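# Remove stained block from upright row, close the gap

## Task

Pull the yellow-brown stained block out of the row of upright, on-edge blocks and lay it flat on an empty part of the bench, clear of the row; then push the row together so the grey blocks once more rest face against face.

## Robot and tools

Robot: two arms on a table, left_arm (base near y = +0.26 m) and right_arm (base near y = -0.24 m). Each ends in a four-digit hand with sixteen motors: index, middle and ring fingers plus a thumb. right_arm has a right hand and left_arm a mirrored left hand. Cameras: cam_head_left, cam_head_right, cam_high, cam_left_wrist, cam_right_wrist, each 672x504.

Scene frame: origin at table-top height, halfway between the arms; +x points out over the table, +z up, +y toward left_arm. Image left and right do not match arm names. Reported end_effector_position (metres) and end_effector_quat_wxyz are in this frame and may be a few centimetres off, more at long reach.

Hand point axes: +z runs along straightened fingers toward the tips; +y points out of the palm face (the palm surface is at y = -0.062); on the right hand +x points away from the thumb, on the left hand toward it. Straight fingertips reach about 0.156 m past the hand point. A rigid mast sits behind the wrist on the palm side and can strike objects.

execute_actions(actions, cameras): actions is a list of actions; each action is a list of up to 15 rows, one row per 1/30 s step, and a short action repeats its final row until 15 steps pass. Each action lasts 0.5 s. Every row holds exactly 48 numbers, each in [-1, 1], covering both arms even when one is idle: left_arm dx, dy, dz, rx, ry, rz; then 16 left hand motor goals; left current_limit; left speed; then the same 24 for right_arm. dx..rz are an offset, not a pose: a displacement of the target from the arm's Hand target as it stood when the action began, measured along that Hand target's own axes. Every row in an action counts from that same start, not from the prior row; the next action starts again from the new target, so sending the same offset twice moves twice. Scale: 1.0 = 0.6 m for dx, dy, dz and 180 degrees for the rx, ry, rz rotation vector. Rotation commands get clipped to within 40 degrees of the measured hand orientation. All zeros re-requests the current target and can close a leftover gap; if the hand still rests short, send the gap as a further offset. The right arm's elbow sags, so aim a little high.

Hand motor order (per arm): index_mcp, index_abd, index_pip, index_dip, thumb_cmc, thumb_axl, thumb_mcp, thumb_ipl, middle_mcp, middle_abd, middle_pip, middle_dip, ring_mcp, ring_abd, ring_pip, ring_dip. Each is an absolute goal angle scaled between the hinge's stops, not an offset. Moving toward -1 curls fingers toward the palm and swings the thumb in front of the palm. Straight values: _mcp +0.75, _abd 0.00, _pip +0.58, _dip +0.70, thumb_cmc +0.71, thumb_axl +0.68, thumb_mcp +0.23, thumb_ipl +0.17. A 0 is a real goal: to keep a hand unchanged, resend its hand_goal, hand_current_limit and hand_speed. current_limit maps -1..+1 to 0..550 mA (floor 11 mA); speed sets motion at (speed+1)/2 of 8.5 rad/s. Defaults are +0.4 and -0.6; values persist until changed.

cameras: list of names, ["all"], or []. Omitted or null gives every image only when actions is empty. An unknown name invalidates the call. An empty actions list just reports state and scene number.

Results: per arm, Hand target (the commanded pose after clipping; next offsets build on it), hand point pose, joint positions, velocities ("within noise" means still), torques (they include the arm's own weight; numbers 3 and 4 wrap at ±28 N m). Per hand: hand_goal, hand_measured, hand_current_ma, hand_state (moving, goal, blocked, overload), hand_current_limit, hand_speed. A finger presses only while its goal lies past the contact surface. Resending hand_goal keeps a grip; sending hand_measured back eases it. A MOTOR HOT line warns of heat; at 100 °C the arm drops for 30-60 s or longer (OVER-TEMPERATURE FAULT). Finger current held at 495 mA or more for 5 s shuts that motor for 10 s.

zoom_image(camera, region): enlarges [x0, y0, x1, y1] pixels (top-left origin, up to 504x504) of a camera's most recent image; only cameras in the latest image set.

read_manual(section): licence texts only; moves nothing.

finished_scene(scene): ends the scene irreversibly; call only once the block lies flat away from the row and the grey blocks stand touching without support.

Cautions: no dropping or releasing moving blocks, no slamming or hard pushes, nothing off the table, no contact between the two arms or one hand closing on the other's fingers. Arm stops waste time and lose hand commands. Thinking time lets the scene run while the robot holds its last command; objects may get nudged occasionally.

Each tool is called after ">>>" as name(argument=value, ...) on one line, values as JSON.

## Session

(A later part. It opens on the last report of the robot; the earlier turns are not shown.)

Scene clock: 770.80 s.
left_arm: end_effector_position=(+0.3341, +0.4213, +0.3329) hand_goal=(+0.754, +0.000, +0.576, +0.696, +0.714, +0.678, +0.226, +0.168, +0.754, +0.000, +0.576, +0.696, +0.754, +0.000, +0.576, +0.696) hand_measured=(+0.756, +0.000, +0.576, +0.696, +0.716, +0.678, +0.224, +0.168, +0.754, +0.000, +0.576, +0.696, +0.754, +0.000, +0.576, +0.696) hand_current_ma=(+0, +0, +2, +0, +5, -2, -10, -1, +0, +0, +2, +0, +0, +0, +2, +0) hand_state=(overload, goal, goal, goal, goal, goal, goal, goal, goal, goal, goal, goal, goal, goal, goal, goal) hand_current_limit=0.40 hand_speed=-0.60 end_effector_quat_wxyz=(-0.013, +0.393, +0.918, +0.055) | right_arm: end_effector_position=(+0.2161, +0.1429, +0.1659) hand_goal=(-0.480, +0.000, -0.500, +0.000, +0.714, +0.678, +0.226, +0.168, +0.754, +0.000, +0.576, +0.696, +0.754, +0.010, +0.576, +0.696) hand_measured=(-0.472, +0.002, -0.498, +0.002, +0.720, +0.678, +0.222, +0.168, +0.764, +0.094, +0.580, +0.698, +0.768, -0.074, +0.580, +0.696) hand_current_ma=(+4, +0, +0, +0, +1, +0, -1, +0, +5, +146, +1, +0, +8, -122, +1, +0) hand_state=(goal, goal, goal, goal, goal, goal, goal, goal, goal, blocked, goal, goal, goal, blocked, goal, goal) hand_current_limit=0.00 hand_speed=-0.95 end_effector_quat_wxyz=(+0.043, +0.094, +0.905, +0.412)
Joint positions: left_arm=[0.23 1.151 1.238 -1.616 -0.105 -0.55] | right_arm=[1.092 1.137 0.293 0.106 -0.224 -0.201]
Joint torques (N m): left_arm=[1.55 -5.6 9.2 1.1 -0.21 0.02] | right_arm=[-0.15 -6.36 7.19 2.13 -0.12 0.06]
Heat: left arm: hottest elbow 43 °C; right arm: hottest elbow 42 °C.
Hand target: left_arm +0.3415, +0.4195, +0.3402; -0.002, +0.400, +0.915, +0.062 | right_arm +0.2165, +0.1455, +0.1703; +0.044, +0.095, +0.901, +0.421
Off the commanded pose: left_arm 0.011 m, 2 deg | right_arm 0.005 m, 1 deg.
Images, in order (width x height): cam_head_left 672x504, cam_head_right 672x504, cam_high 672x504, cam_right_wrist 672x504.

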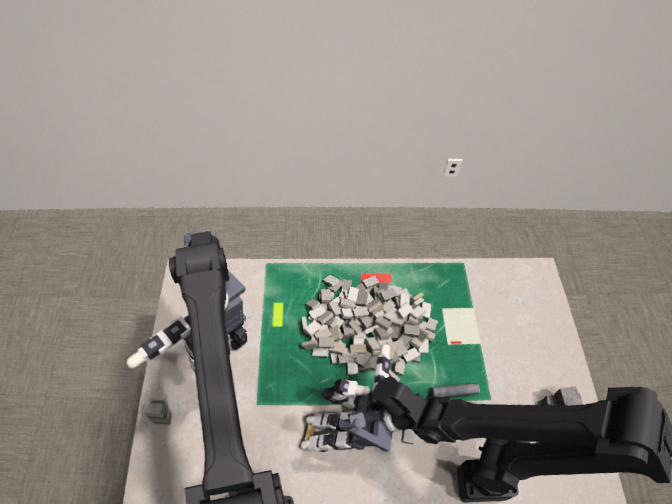

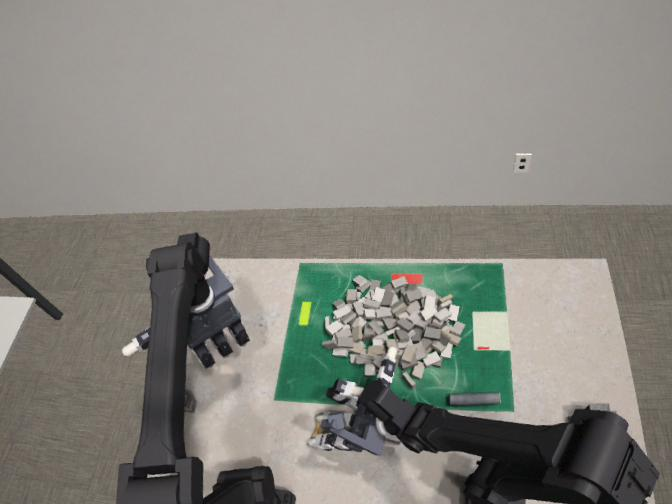

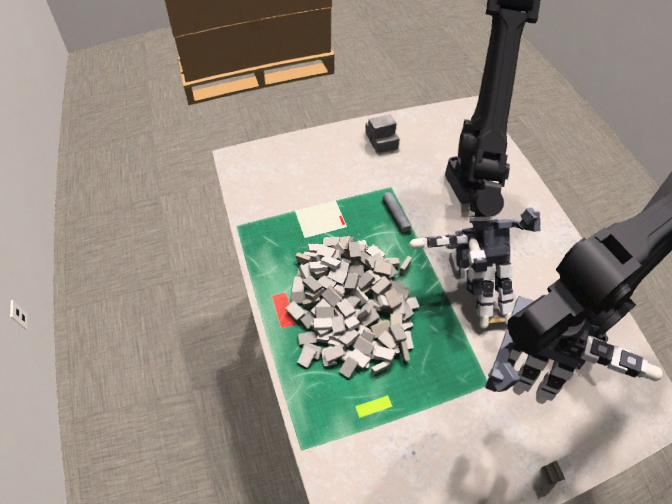

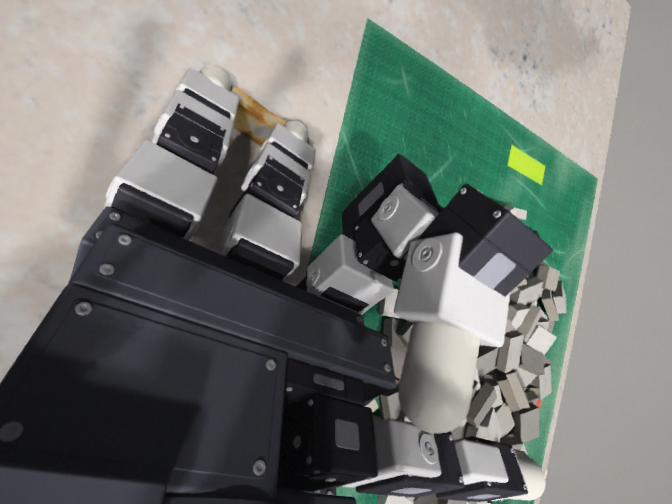

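>>> execute_actions(actions=[[[0,0,0,0,0,0,0.754,0,0.576,0.696,0.714,0.678,0.226,0.168,0.754,0,0.576,0.696,0.754,0,0.576,0.696,0.4,-0.6,0,-0.0192,0.0161,0,0,0,-0.48,0,-0.5,0,0.714,0.678,0.226,0.168,0.754,0,0.576,0.696,0.754,0.01,0.576,0.696,0,-0.95]]], cameras=["cam_high","cam_right_wrist","cam_head_left","cam_head_right"])

>>> zoom_image(camera="cam_head_left", region=[280, 400, 360, 460])

>>> zoom_image(camera="cam_right_wrist", region=[150, 20, 350, 170])

>>> zoom_image(camera="cam_head_right", region=[290, 400, 370, 460])

Scene clock: 784.97 s.
left_arm: end_effector_position=(+0.3341, +0.4213, +0.3329) hand_goal=(+0.754, +0.000, +0.576, +0.696, +0.714, +0.678, +0.226, +0.168, +0.754, +0.000, +0.576, +0.696, +0.754, +0.000, +0.576, +0.696) hand_measured=(+0.756, +0.000, +0.576, +0.696, +0.716, +0.678, +0.224, +0.168, +0.754, +0.000, +0.576, +0.696, +0.754, +0.000, +0.576, +0.696) hand_current_ma=(+0, +0, +2, +0, +5, -2, -10, -1, +0, +0, +2, +0, +0, +0, +2, +0) hand_state=(overload, goal, goal, goal, goal, goal, goal, goal, goal, goal, goal, goal, goal, goal, goal, goal) hand_current_limit=0.40 hand_speed=-0.60 end_effector_quat_wxyz=(-0.013, +0.393, +0.918, +0.055) | right_arm: end_effector_position=(+0.2184, +0.1467, +0.1612) hand_goal=(-0.480, +0.000, -0.500, +0.000, +0.714, +0.678, +0.226, +0.168, +0.754, +0.000, +0.576, +0.696, +0.754, +0.010, +0.576, +0.696) hand_measured=(-0.472, +0.002, -0.498, +0.002, +0.720, +0.678, +0.222, +0.168, +0.758, +0.094, +0.576, +0.696, +0.756, -0.074, +0.576, +0.696) hand_current_ma=(+4, +0, +0, +0, +1, +0, -1, +0, +1, +146, +0, +0, +0, -122, +0, +0) hand_state=(goal, goal, goal, goal, goal, goal, goal, goal, goal, blocked, goal, goal, goal, blocked, goal, goal) hand_current_limit=0.00 hand_speed=-0.95 end_effector_quat_wxyz=(+0.048, +0.092, +0.900, +0.424)
Joint positions: left_arm=[0.23 1.151 1.238 -1.616 -0.105 -0.55] | right_arm=[1.092 1.193 0.283 0.198 -0.224 -0.2]
Joint torques (N m): left_arm=[1.55 -5.66 9.16 1.1 -0.21 0.02] | right_arm=[-0.32 -5.54 6.09 1.92 -0.1 0.05]
Heat: left arm: hottest elbow 43 °C; right arm: hottest elbow 41 °C.
Hand target: left_arm +0.3415, +0.4195, +0.3402; -0.002, +0.400, +0.915, +0.062 | right_arm +0.2165, +0.1456, +0.1552; +0.044, +0.095, +0.901, +0.421
Off the commanded pose: left_arm 0.011 m, 2 deg | right_arm 0.006 m, 1 deg.
Images, in order (width x height): cam_head_left 672x504, cam_head_right 672x504, cam_high 672x504, cam_right_wrist 672x504.

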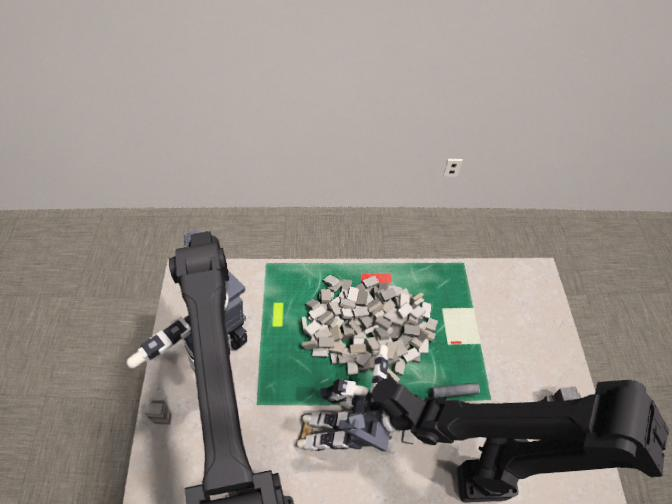

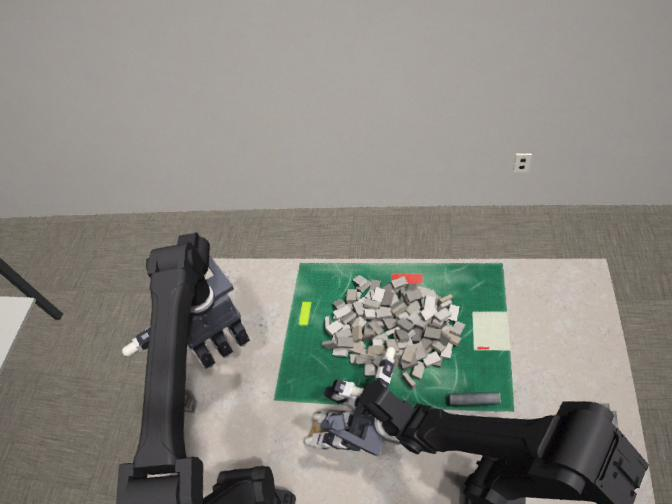

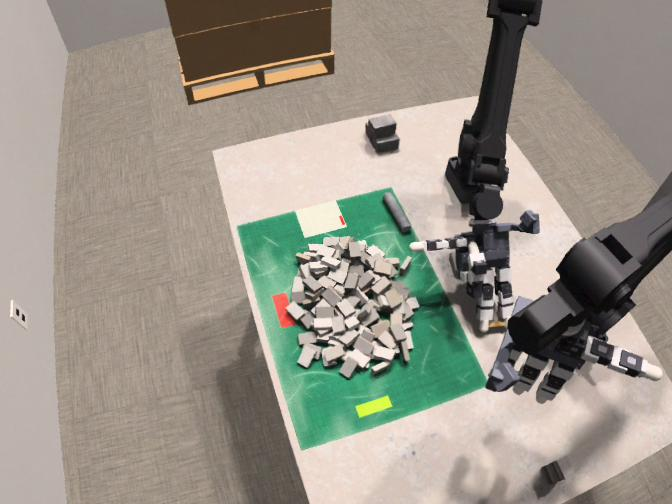

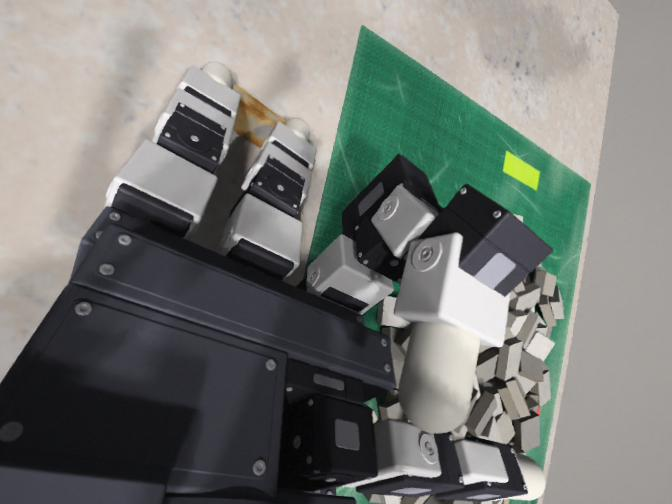

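Scaled by 6.300 from the camera's 672x504 image, which has a finer 960x720 frame.

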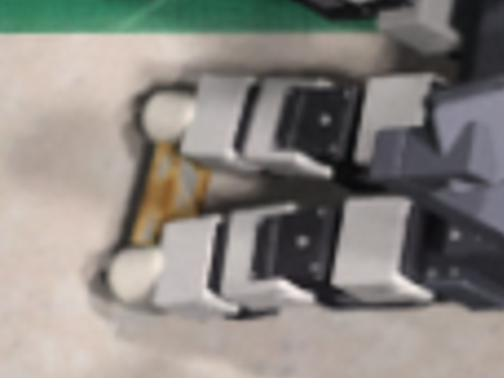

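Scaled by 2.520 from the camera's 672x504 image, which has a finer 960x720 frame.

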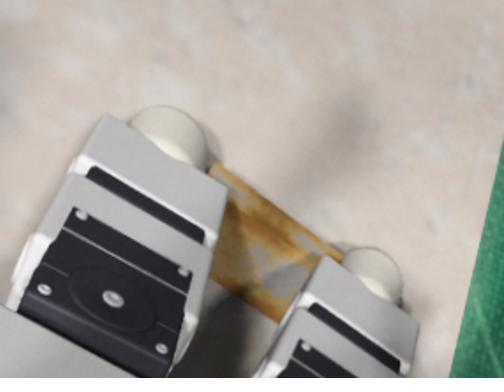

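Scaled by 6.300 from the camera's 672x504 image, which has a finer 960x720 frame.

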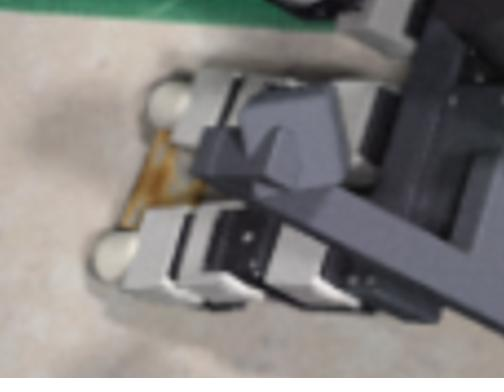

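>>> execute_actions(actions=[[[0,0,0,0,0,0,0.754,0,0.576,0.696,0.714,0.678,0.226,0.168,0.754,0,0.576,0.696,0.754,0,0.576,0.696,0.4,-0.6,0,-0.0205,-0.0089,-0.0222,0,0,-0.48,0,-0.5,0,0.714,0.678,0.226,0.168,0.754,0,0.576,0.696,0.754,0.01,0.576,0.696,0,-0.95]],[[0,0,0,0,0,0,0.754,0,0.576,0.696,0.714,0.678,0.226,0.168,0.754,0,0.576,0.696,0.754,0,0.576,0.696,0.4,-0.6,0,-0.0205,-0.0089,-0.0222,0,0,-0.48,0,-0.5,0,0.714,0.678,0.226,0.168,0.754,0,0.576,0.696,0.754,0.01,0.576,0.696,0,-0.95]]], cameras=["cam_right_wrist","cam_head_left","cam_head_right"])

>>> zoom_image(camera="cam_head_left", region=[280, 400, 360, 460])

>>> zoom_image(camera="cam_right_wrist", region=[150, 20, 350, 170])

>>> zoom_image(camera="cam_head_right", region=[290, 400, 370, 460])

Scene clock: 804.13 s.
left_arm: end_effector_position=(+0.3341, +0.4213, +0.3329) hand_goal=(+0.754, +0.000, +0.576, +0.696, +0.714, +0.678, +0.226, +0.168, +0.754, +0.000, +0.576, +0.696, +0.754, +0.000, +0.576, +0.696) hand_measured=(+0.756, +0.000, +0.576, +0.696, +0.716, +0.678, +0.224, +0.168, +0.754, +0.000, +0.576, +0.696, +0.754, +0.000, +0.576, +0.696) hand_current_ma=(+0, +0, +2, +0, +5, -2, -10, -1, +0, +0, +2, +0, +0, +0, +2, +0) hand_state=(overload, goal, goal, goal, goal, goal, goal, goal, goal, goal, goal, goal, goal, goal, goal, goal) hand_current_limit=0.40 hand_speed=-0.60 end_effector_quat_wxyz=(-0.013, +0.393, +0.918, +0.055) | right_arm: end_effector_position=(+0.2091, +0.1277, +0.1507) hand_goal=(-0.480, +0.000, -0.500, +0.000, +0.714, +0.678, +0.226, +0.168, +0.754, +0.000, +0.576, +0.696, +0.754, +0.010, +0.576, +0.696) hand_measured=(-0.472, +0.002, -0.500, +0.002, +0.720, +0.678, +0.222, +0.168, +0.748, +0.092, +0.568, +0.692, +0.752, -0.074, +0.570, +0.692) hand_current_ma=(+3, +0, +0, +0, +2, +0, -1, +0, -2, +145, -3, -1, +0, -121, -2, -1) hand_state=(goal, goal, goal, goal, goal, goal, goal, goal, goal, blocked, goal, goal, goal, blocked, goal, goal) hand_current_limit=0.00 hand_speed=-0.95 end_effector_quat_wxyz=(+0.053, +0.082, +0.866, +0.490)
Joint positions: left_arm=[0.23 1.151 1.238 -1.616 -0.105 -0.55] | right_arm=[1.067 1.369 0.162 0.642 -0.282 -0.188]
Joint torques (N m): left_arm=[1.67 -5.54 9.2 1.09 -0.21 0.01] | right_arm=[-1.38 -5.42 3.81 1.87 -0.05 0.04]
Heat: left arm: hottest elbow 43 °C; right arm: hottest elbow 40 °C.
Hand target: left_arm +0.3415, +0.4195, +0.3402; -0.002, +0.400, +0.915, +0.062 | right_arm +0.2116, +0.1226, +0.1424; +0.051, +0.091, +0.869, +0.483
Off the commanded pose: left_arm 0.011 m, 2 deg | right_arm 0.010 m, 1 deg.
Images, in order (width x height): cam_head_left 672x504, cam_head_right 672x504, cam_right_wrist 672x504.

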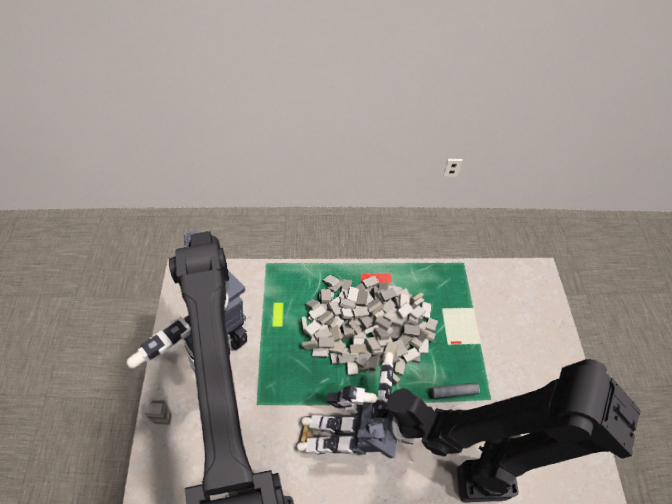

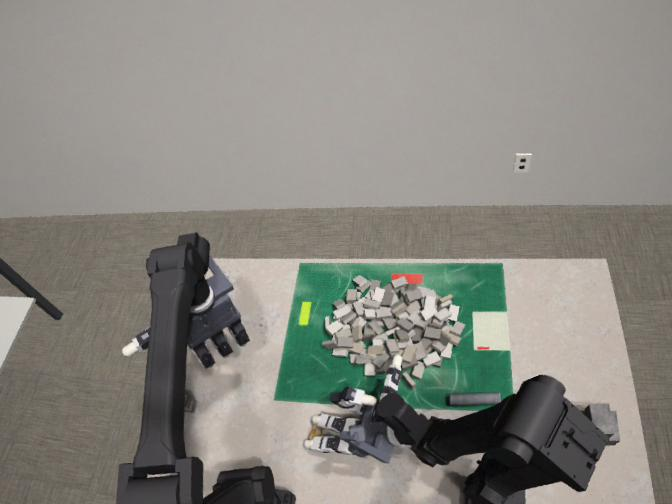

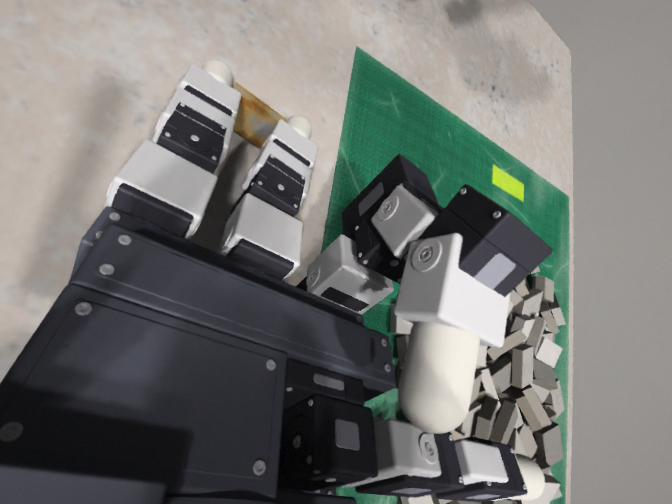

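Scaled by 6.300 from the camera's 672x504 image, which has a finer 960x720 frame.

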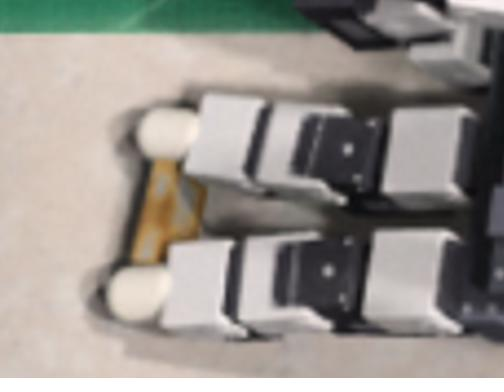

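Scaled by 2.520 from the camera's 672x504 image, which has a finer 960x720 frame.

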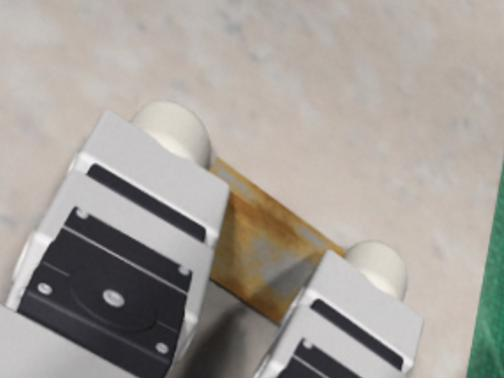

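Scaled by 6.300 from the camera's 672x504 image, which has a finer 960x720 frame.

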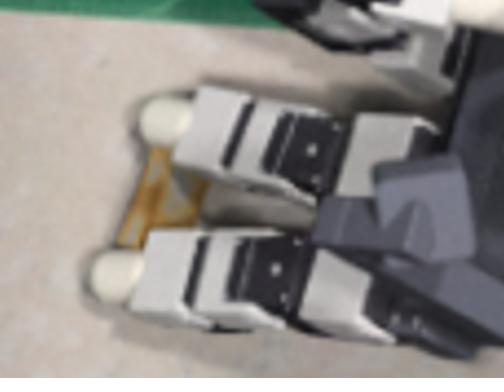

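>>> execute_actions(actions=[[[0,0,0,0,0,0,0.754,0,0.576,0.696,0.714,0.678,0.226,0.168,0.754,0,0.576,0.696,0.754,0,0.576,0.696,0.4,-0.6,0,0,0,0,0,0,-0.48,0,-0.5,0,0.714,0.678,0.226,0.168,0.754,0.07,0.576,0.696,0.754,-0.055,0.576,0.696,0,-0.95]],[[0,0,0,0,0,0,0.754,0,0.576,0.696,0.714,0.678,0.226,0.168,0.754,0,0.576,0.696,0.754,0,0.576,0.696,0.4,-0.6,0,-0.0086,0.0052,0,0,0,-0.48,0,-0.5,0,0.714,0.678,0.226,0.168,0.754,0.07,0.576,0.696,0.754,-0.055,0.576,0.696,0,-0.95]]], cameras=["cam_right_wrist","cam_head_left","cam_head_right"])

>>> zoom_image(camera="cam_head_left", region=[280, 400, 360, 460])

>>> zoom_image(camera="cam_right_wrist", region=[150, 20, 350, 170])

Scene clock: 822.47 s.
left_arm: end_effector_position=(+0.3341, +0.4213, +0.3329) hand_goal=(+0.754, +0.000, +0.576, +0.696, +0.714, +0.678, +0.226, +0.168, +0.754, +0.000, +0.576, +0.696, +0.754, +0.000, +0.576, +0.696) hand_measured=(+0.756, +0.000, +0.576, +0.696, +0.716, +0.678, +0.224, +0.168, +0.754, +0.000, +0.576, +0.696, +0.754, +0.000, +0.576, +0.696) hand_current_ma=(+0, +0, +2, +0, +5, -2, -10, -1, +0, +0, +2, +0, +0, +0, +2, +0) hand_state=(overload, goal, goal, goal, goal, goal, goal, goal, goal, goal, goal, goal, goal, goal, goal, goal) hand_current_limit=0.40 hand_speed=-0.60 end_effector_quat_wxyz=(-0.013, +0.393, +0.918, +0.055) | right_arm: end_effector_position=(+0.2097, +0.1284, +0.1480) hand_goal=(-0.480, +0.000, -0.500, +0.000, +0.714, +0.678, +0.226, +0.168, +0.754, +0.070, +0.576, +0.696, +0.754, -0.054, +0.576, +0.696) hand_measured=(-0.472, +0.002, -0.500, +0.002, +0.720, +0.678, +0.222, +0.168, +0.742, +0.094, +0.568, +0.692, +0.744, -0.082, +0.570, +0.692) hand_current_ma=(+3, +0, +0, +0, +2, +0, -1, +0, -6, +14, -3, -1, -4, -20, -2, -1) hand_state=(goal, goal, goal, goal, goal, goal, goal, goal, goal, blocked, goal, goal, goal, blocked, goal, goal) hand_current_limit=0.00 hand_speed=-0.95 end_effector_quat_wxyz=(+0.054, +0.081, +0.864, +0.494)
Joint positions: left_arm=[0.23 1.151 1.238 -1.616 -0.105 -0.55] | right_arm=[1.067 1.41 0.16 0.696 -0.282 -0.187]
Joint torques (N m): left_arm=[1.61 -5.54 9.21 1.11 -0.21 0.02] | right_arm=[-1.26 -5.54 3.41 1.69 -0.05 0.03]
Heat: left arm: hottest elbow 43 °C; right arm: hottest elbow 39 °C.
Hand target: left_arm +0.3415, +0.4195, +0.3402; -0.002, +0.400, +0.915, +0.062 | right_arm +0.2116, +0.1226, +0.1364; +0.051, +0.091, +0.869, +0.483
Off the commanded pose: left_arm 0.011 m, 2 deg | right_arm 0.013 m, 2 deg.
Images, in order (width x height): cam_head_left 672x504, cam_head_right 672x504, cam_right_wrist 672x504.

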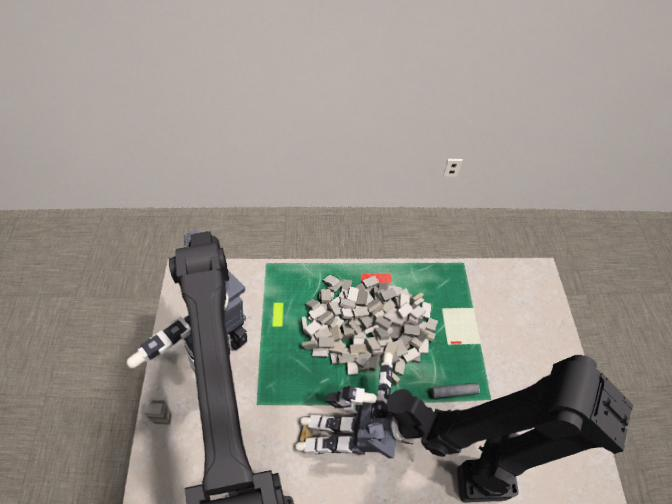

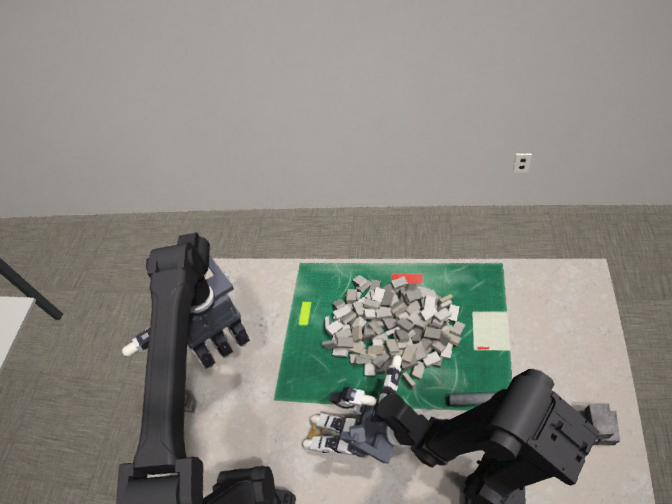

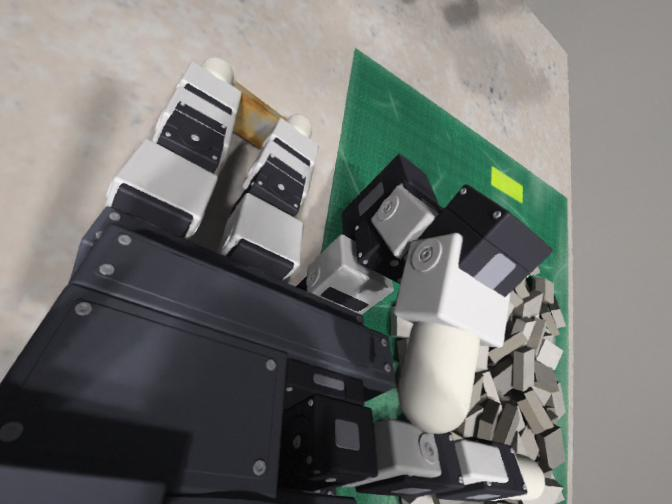

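Scaled by 6.300 from the camera's 672x504 image, which has a finer 960x720 frame.

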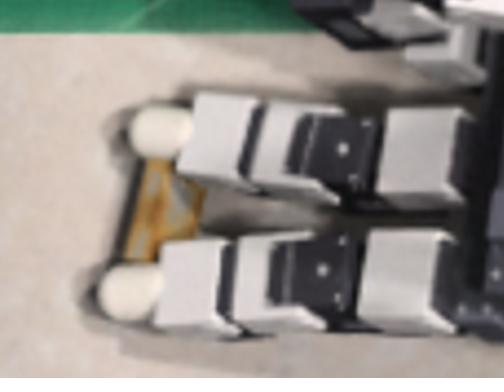

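Scaled by 2.520 from the camera's 672x504 image, which has a finer 960x720 frame.

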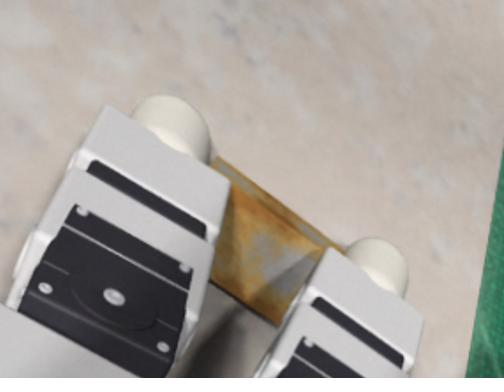

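>>> execute_actions(actions=[[[0,0,0,0,0,0,0.754,0,0.576,0.696,0.714,0.678,0.226,0.168,0.754,0,0.576,0.696,0.754,0,0.576,0.696,0.4,-0.6,0,-0.01,0.006,0,0,0,-0.48,0,-0.5,0,0.714,0.678,0.226,0.168,0.754,0.075,0.576,0.696,0.754,-0.06,0.576,0.696,0,-0.95]],[[0,0,0,0,0,0,0.754,0,0.576,0.696,0.714,0.678,0.226,0.168,0.754,0,0.576,0.696,0.754,0,0.576,0.696,0.4,-0.6,0,0,0,0,0,0,-0.48,0,-0.5,0,0.714,0.678,0.226,0.168,0.754,0.12,0.576,0.696,0.754,-0.11,0.576,0.696,0,-0.97]],[[0,0,0,0,0,0,0.754,0,0.576,0.696,0.714,0.678,0.226,0.168,0.754,0,0.576,0.696,0.754,0,0.576,0.696,0.4,-0.6,0,0,0,0,0,0,-0.48,0,-0.5,0,0.714,0.678,0.226,0.168,0.754,0.16,0.576,0.696,0.754,-0.16,0.576,0.696,0,-0.95]]], cameras=["cam_right_wrist","cam_head_left"])

>>> zoom_image(camera="cam_head_left", region=[280, 400, 360, 460])

>>> zoom_image(camera="cam_right_wrist", region=[150, 20, 350, 170])

Scene clock: 836.53 s.
left_arm: end_effector_position=(+0.3341, +0.4213, +0.3329) hand_goal=(+0.754, +0.000, +0.576, +0.696, +0.714, +0.678, +0.226, +0.168, +0.754, +0.000, +0.576, +0.696, +0.754, +0.000, +0.576, +0.696) hand_measured=(+0.756, +0.000, +0.576, +0.696, +0.716, +0.678, +0.224, +0.168, +0.754, +0.000, +0.576, +0.696, +0.754, +0.000, +0.576, +0.696) hand_current_ma=(+0, +0, +2, +0, +5, -2, -10, -1, +0, +0, +2, +0, +0, +0, +2, +0) hand_state=(overload, goal, goal, goal, goal, goal, goal, goal, goal, goal, goal, goal, goal, goal, goal, goal) hand_current_limit=0.40 hand_speed=-0.60 end_effector_quat_wxyz=(-0.013, +0.393, +0.918, +0.055) | right_arm: end_effector_position=(+0.2099, +0.1284, +0.1401) hand_goal=(-0.480, +0.000, -0.500, +0.000, +0.714, +0.678, +0.226, +0.168, +0.754, +0.160, +0.576, +0.696, +0.754, -0.160, +0.576, +0.696) hand_measured=(-0.472, +0.002, -0.500, +0.002, +0.720, +0.678, +0.222, +0.168, +0.752, +0.148, +0.572, +0.692, +0.750, -0.144, +0.568, +0.692) hand_current_ma=(+3, +0, +0, +0, +2, +0, -1, +0, +0, -5, -1, -1, -1, +8, -3, -1) hand_state=(goal, goal, goal, goal, goal, goal, goal, goal, goal, goal, goal, goal, goal, goal, goal, goal) hand_current_limit=0.00 hand_speed=-0.95 end_effector_quat_wxyz=(+0.054, +0.082, +0.864, +0.494)
Joint positions: left_arm=[0.23 1.151 1.238 -1.616 -0.105 -0.55] | right_arm=[1.067 1.467 0.158 0.754 -0.282 -0.185]
Joint torques (N m): left_arm=[1.67 -5.48 9.21 1.09 -0.21 0.02] | right_arm=[-1.2 -6.24 2.85 1.63 -0.04 0]
Heat: left arm: hottest elbow 43 °C; right arm: hottest elbow 38 °C.
Hand target: left_arm +0.3415, +0.4195, +0.3402; -0.002, +0.400, +0.915, +0.062 | right_arm +0.2116, +0.1224, +0.1293; +0.051, +0.091, +0.869, +0.483
Off the commanded pose: left_arm 0.011 m, 2 deg | right_arm 0.012 m, 2 deg.
Images, in order (width x height): cam_head_left 672x504, cam_right_wrist 672x504.

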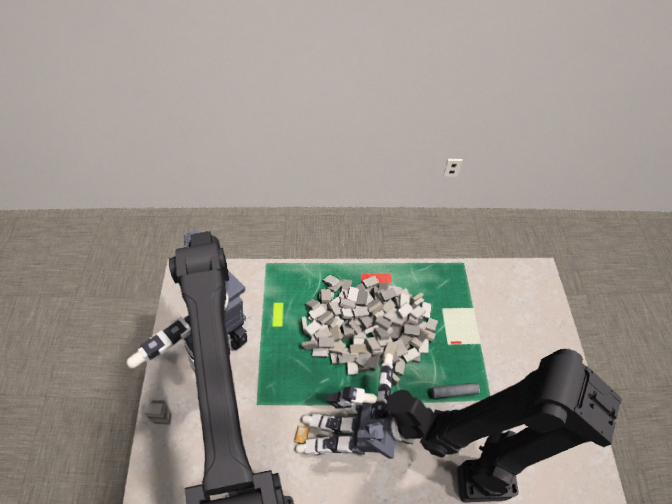

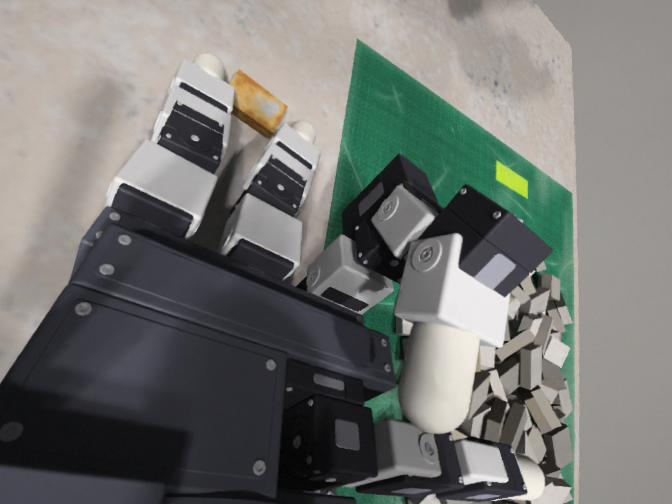

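Scaled by 6.300 from the camera's 672x504 image, which has a finer 960x720 frame.

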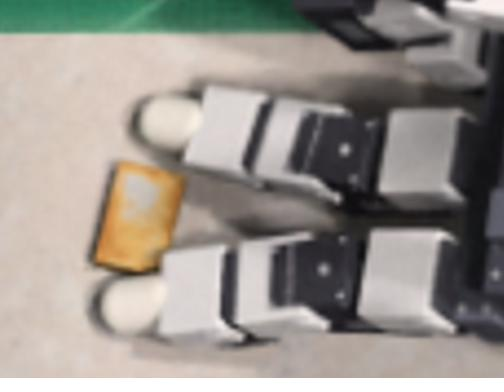

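Scaled by 2.520 from the camera's 672x504 image, which has a finer 960x720 frame.

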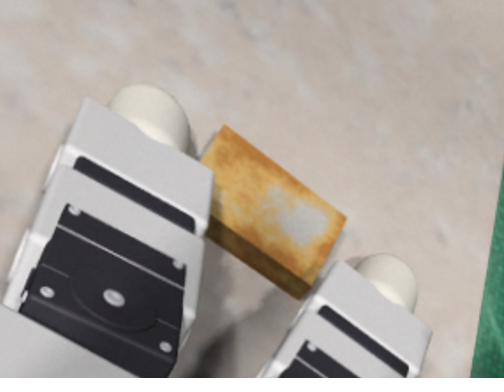

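>>> execute_actions(actions=[[[0,0,0,0,0,0,0.754,0,0.576,0.696,0.714,0.678,0.226,0.168,0.754,0,0.576,0.696,0.754,0,0.576,0.696,0.4,-0.6,0,0.043,-0.0258,0,0,0,-0.48,0,-0.5,0,0.714,0.678,0.226,0.168,0.754,0.17,0.576,0.696,0.754,-0.18,0.576,0.696,0.2,-0.9]],[[0,0,0,0,0,0,0.754,0,0.576,0.696,0.714,0.678,0.226,0.168,0.754,0,0.576,0.696,0.754,0,0.576,0.696,0.4,-0.6,0,0.043,-0.0258,0,0,0,-0.48,0,-0.5,0,0.714,0.678,0.226,0.168,0.754,0.17,0.576,0.696,0.754,-0.18,0.576,0.696,0.2,-0.9]],[[0,0,0,0,0,0,0.754,0,0.576,0.696,0.714,0.678,0.226,0.168,0.754,0,0.576,0.696,0.754,0,0.576,0.696,0.4,-0.6,-0.0193,-0.0282,-0.0598,0.0542,0,0,-0.48,0,-0.5,0,0.714,0.678,0.226,0.168,0.754,0.17,0.576,0.696,0.754,-0.18,0.576,0.696,0.2,-0.9]],[[0,0,0,0,0,0,0.754,0,0.576,0.696,0.714,0.678,0.226,0.168,0.754,0,0.576,0.696,0.754,0,0.576,0.696,0.4,-0.6,-0.0193,-0.0378,-0.054,0.0542,0,0,-0.48,0,-0.5,0,0.714,0.678,0.226,0.168,0.754,0.17,0.576,0.696,0.754,-0.18,0.576,0.696,0.2,-0.9]],[[0,0,0,0,0,0,0.754,0,0.576,0.696,0.714,0.678,0.226,0.168,0.754,0,0.576,0.696,0.754,0,0.576,0.696,0.4,-0.6,-0.0193,-0.0465,-0.047,0.0542,0,0,-0.48,0,-0.5,0,0.714,0.678,0.226,0.168,0.754,0.17,0.576,0.696,0.754,-0.18,0.576,0.696,0.2,-0.9]],[[0,0,0,0,0,0,0.754,0,0.576,0.696,0.714,0.678,0.226,0.168,0.754,0,0.576,0.696,0.754,0,0.576,0.696,0.4,-0.6,-0.0193,-0.0537,-0.0385,0.0542,0,0,-0.48,0,-0.5,0,0.714,0.678,0.226,0.168,0.754,0.17,0.576,0.696,0.754,-0.18,0.576,0.696,0.2,-0.9]]], cameras=["all"])

>>> zoom_image(camera="cam_right_wrist", region=[150, 0, 350, 150])

>>> zoom_image(camera="cam_high", region=[420, 210, 540, 340])

Scene clock: 922.83 s.
left_arm: end_effector_position=(+0.3341, +0.4213, +0.3329) hand_goal=(+0.754, +0.000, +0.576, +0.696, +0.714, +0.678, +0.226, +0.168, +0.754, +0.000, +0.576, +0.696, +0.754, +0.000, +0.576, +0.696) hand_measured=(+0.756, +0.000, +0.576, +0.696, +0.716, +0.678, +0.224, +0.168, +0.754, +0.000, +0.576, +0.696, +0.754, +0.000, +0.576, +0.696) hand_current_ma=(+0, +0, +2, +0, +5, -2, -10, -1, +0, +0, +2, +0, +0, +0, +2, +0) hand_state=(overload, goal, goal, goal, goal, goal, goal, goal, goal, goal, goal, goal, goal, goal, goal, goal) hand_current_limit=0.40 hand_speed=-0.60 end_effector_quat_wxyz=(-0.013, +0.393, +0.918, +0.055) | right_arm: end_effector_position=(+0.2166, -0.0442, +0.1896) hand_goal=(-0.480, +0.000, -0.500, +0.000, +0.714, +0.678, +0.226, +0.168, +0.754, +0.170, +0.576, +0.696, +0.754, -0.180, +0.576, +0.696) hand_measured=(-0.472, +0.002, -0.500, +0.002, +0.716, +0.678, +0.222, +0.168, +0.756, +0.168, +0.576, +0.694, +0.758, -0.178, +0.576, +0.694) hand_current_ma=(+3, +0, +0, +0, +0, +0, -2, +0, +0, +0, +0, +0, +1, +0, +0, +0) hand_state=(goal, goal, goal, goal, goal, goal, goal, goal, goal, goal, goal, goal, goal, goal, goal, goal) hand_current_limit=0.20 hand_speed=-0.90 end_effector_quat_wxyz=(+0.009, +0.107, +0.982, +0.158)
Joint positions: left_arm=[0.23 1.151 1.238 -1.616 -0.105 -0.55] | right_arm=[0.52 0.605 0.475 -1.242 -0.25 -0.836]
Joint torques (N m): left_arm=[1.61 -5.6 9.22 1.09 -0.21 0.01] | right_arm=[-0.91 0.09 12.59 -0.12 -0.41 -0.13]
Heat: left arm: hottest elbow 43 °C; right arm: hottest elbow 36 °C.
Hand target: left_arm +0.3415, +0.4195, +0.3402; -0.002, +0.400, +0.915, +0.062 | right_arm +0.2243, -0.0403, +0.2079; +0.018, +0.103, +0.981, +0.165
Off the commanded pose: left_arm 0.011 m, 2 deg | right_arm 0.020 m, 1 deg.

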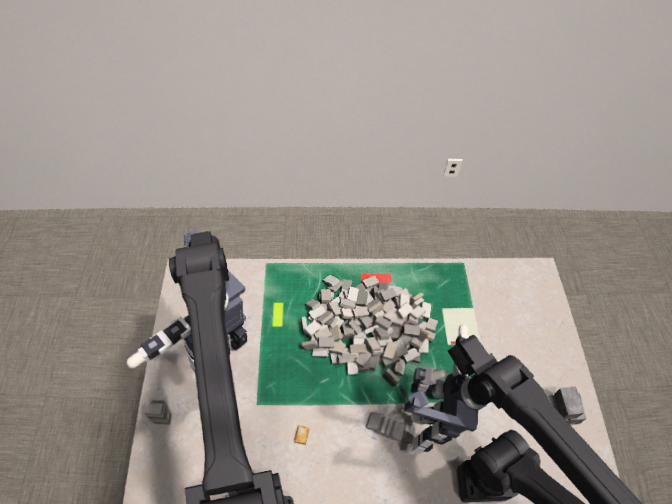

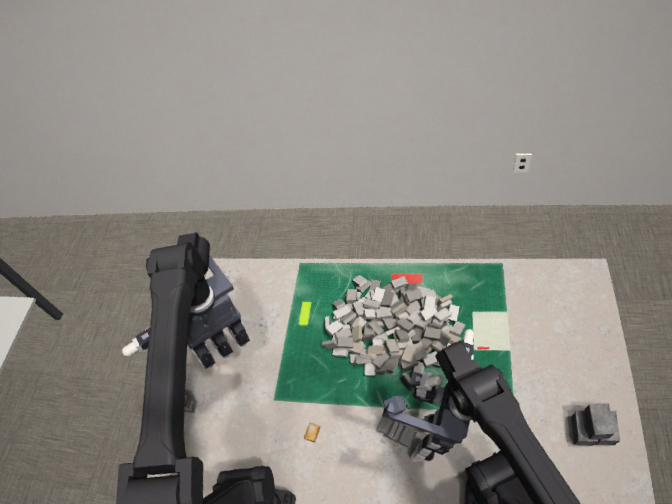

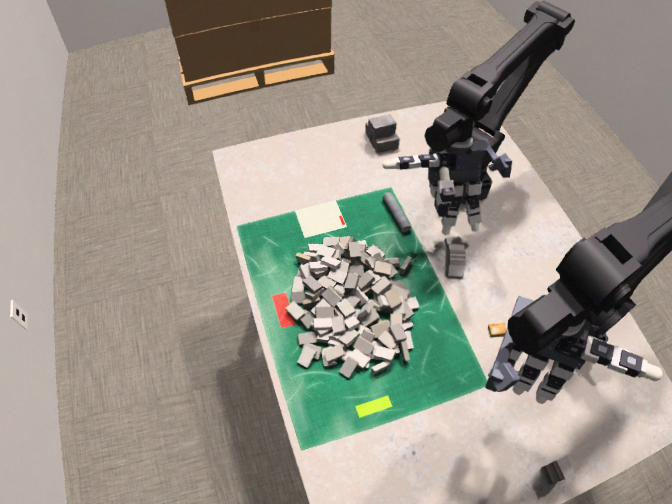

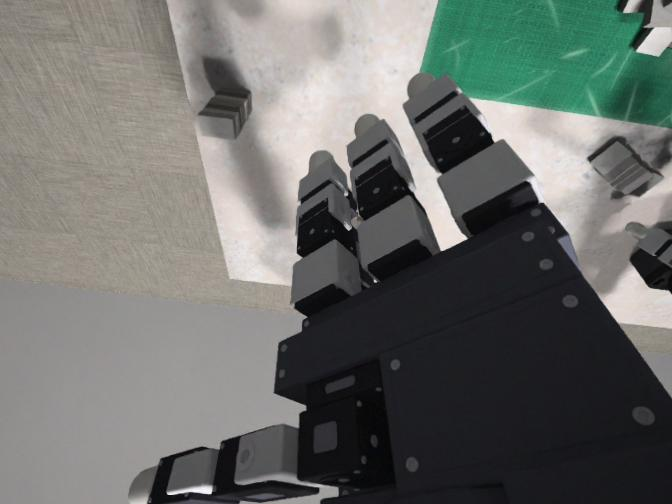

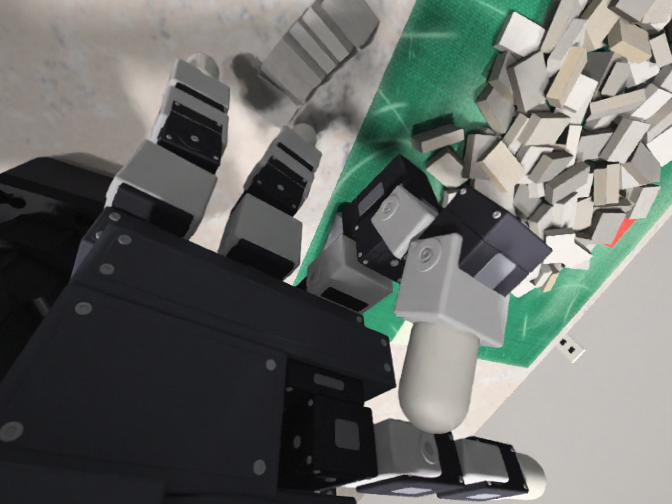

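Scaled by 2.520 from the camera's 672x504 image, which has a finer 960x720 frame.

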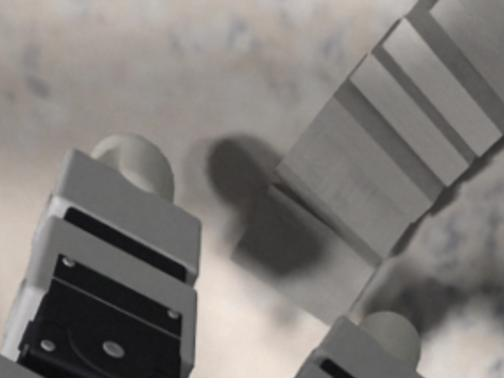

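Scaled by 3.877 from the camera's 672x504 image, which has a finer 960x720 frame.

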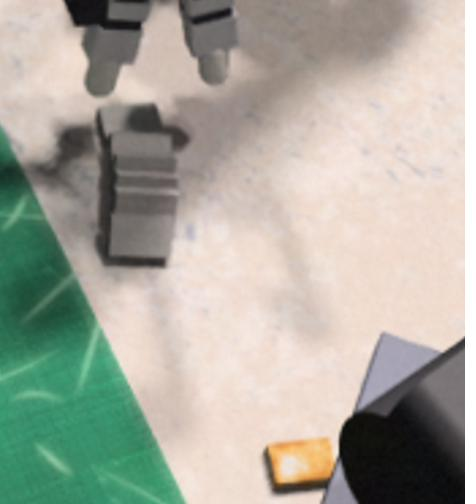

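>>> zoom_image(camera="cam_right_wrist", region=[225, 0, 395, 128])

>>> zoom_image(camera="cam_high", region=[435, 225, 485, 285])

>>> zoom_image(camera="cam_head_left", region=[355, 400, 425, 455])

>>> zoom_image(camera="cam_left_wrist", region=[572, 120, 672, 210])

Scaled by 2.965 from the camera's 672x504 image, which has a finer 960x720 frame.

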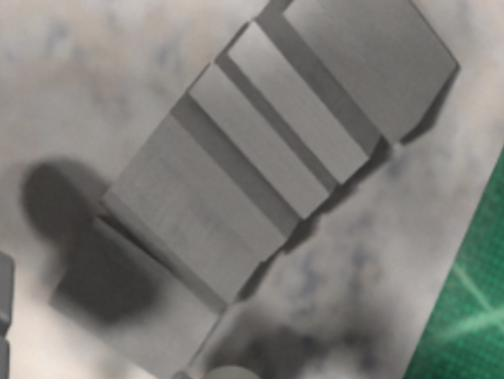

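Scaled by 8.400 from the camera's 672x504 image, which has a finer 960x720 frame.

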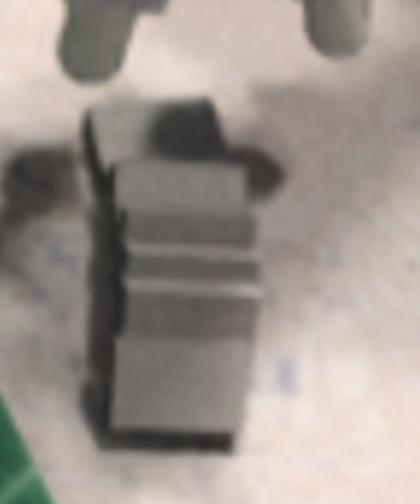

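Scaled by 7.200 from the camera's 672x504 image, which has a finer 960x720 frame.

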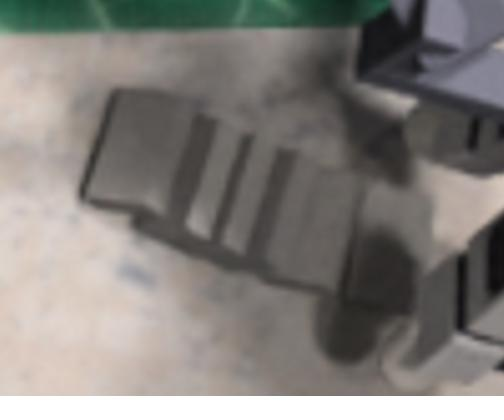

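Scaled by 5.040 from the camera's 672x504 image, which has a finer 960x720 frame.

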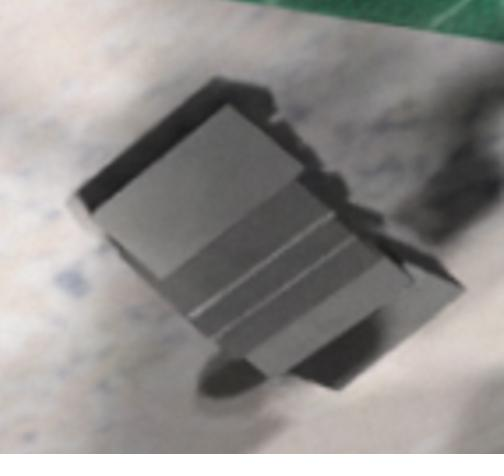

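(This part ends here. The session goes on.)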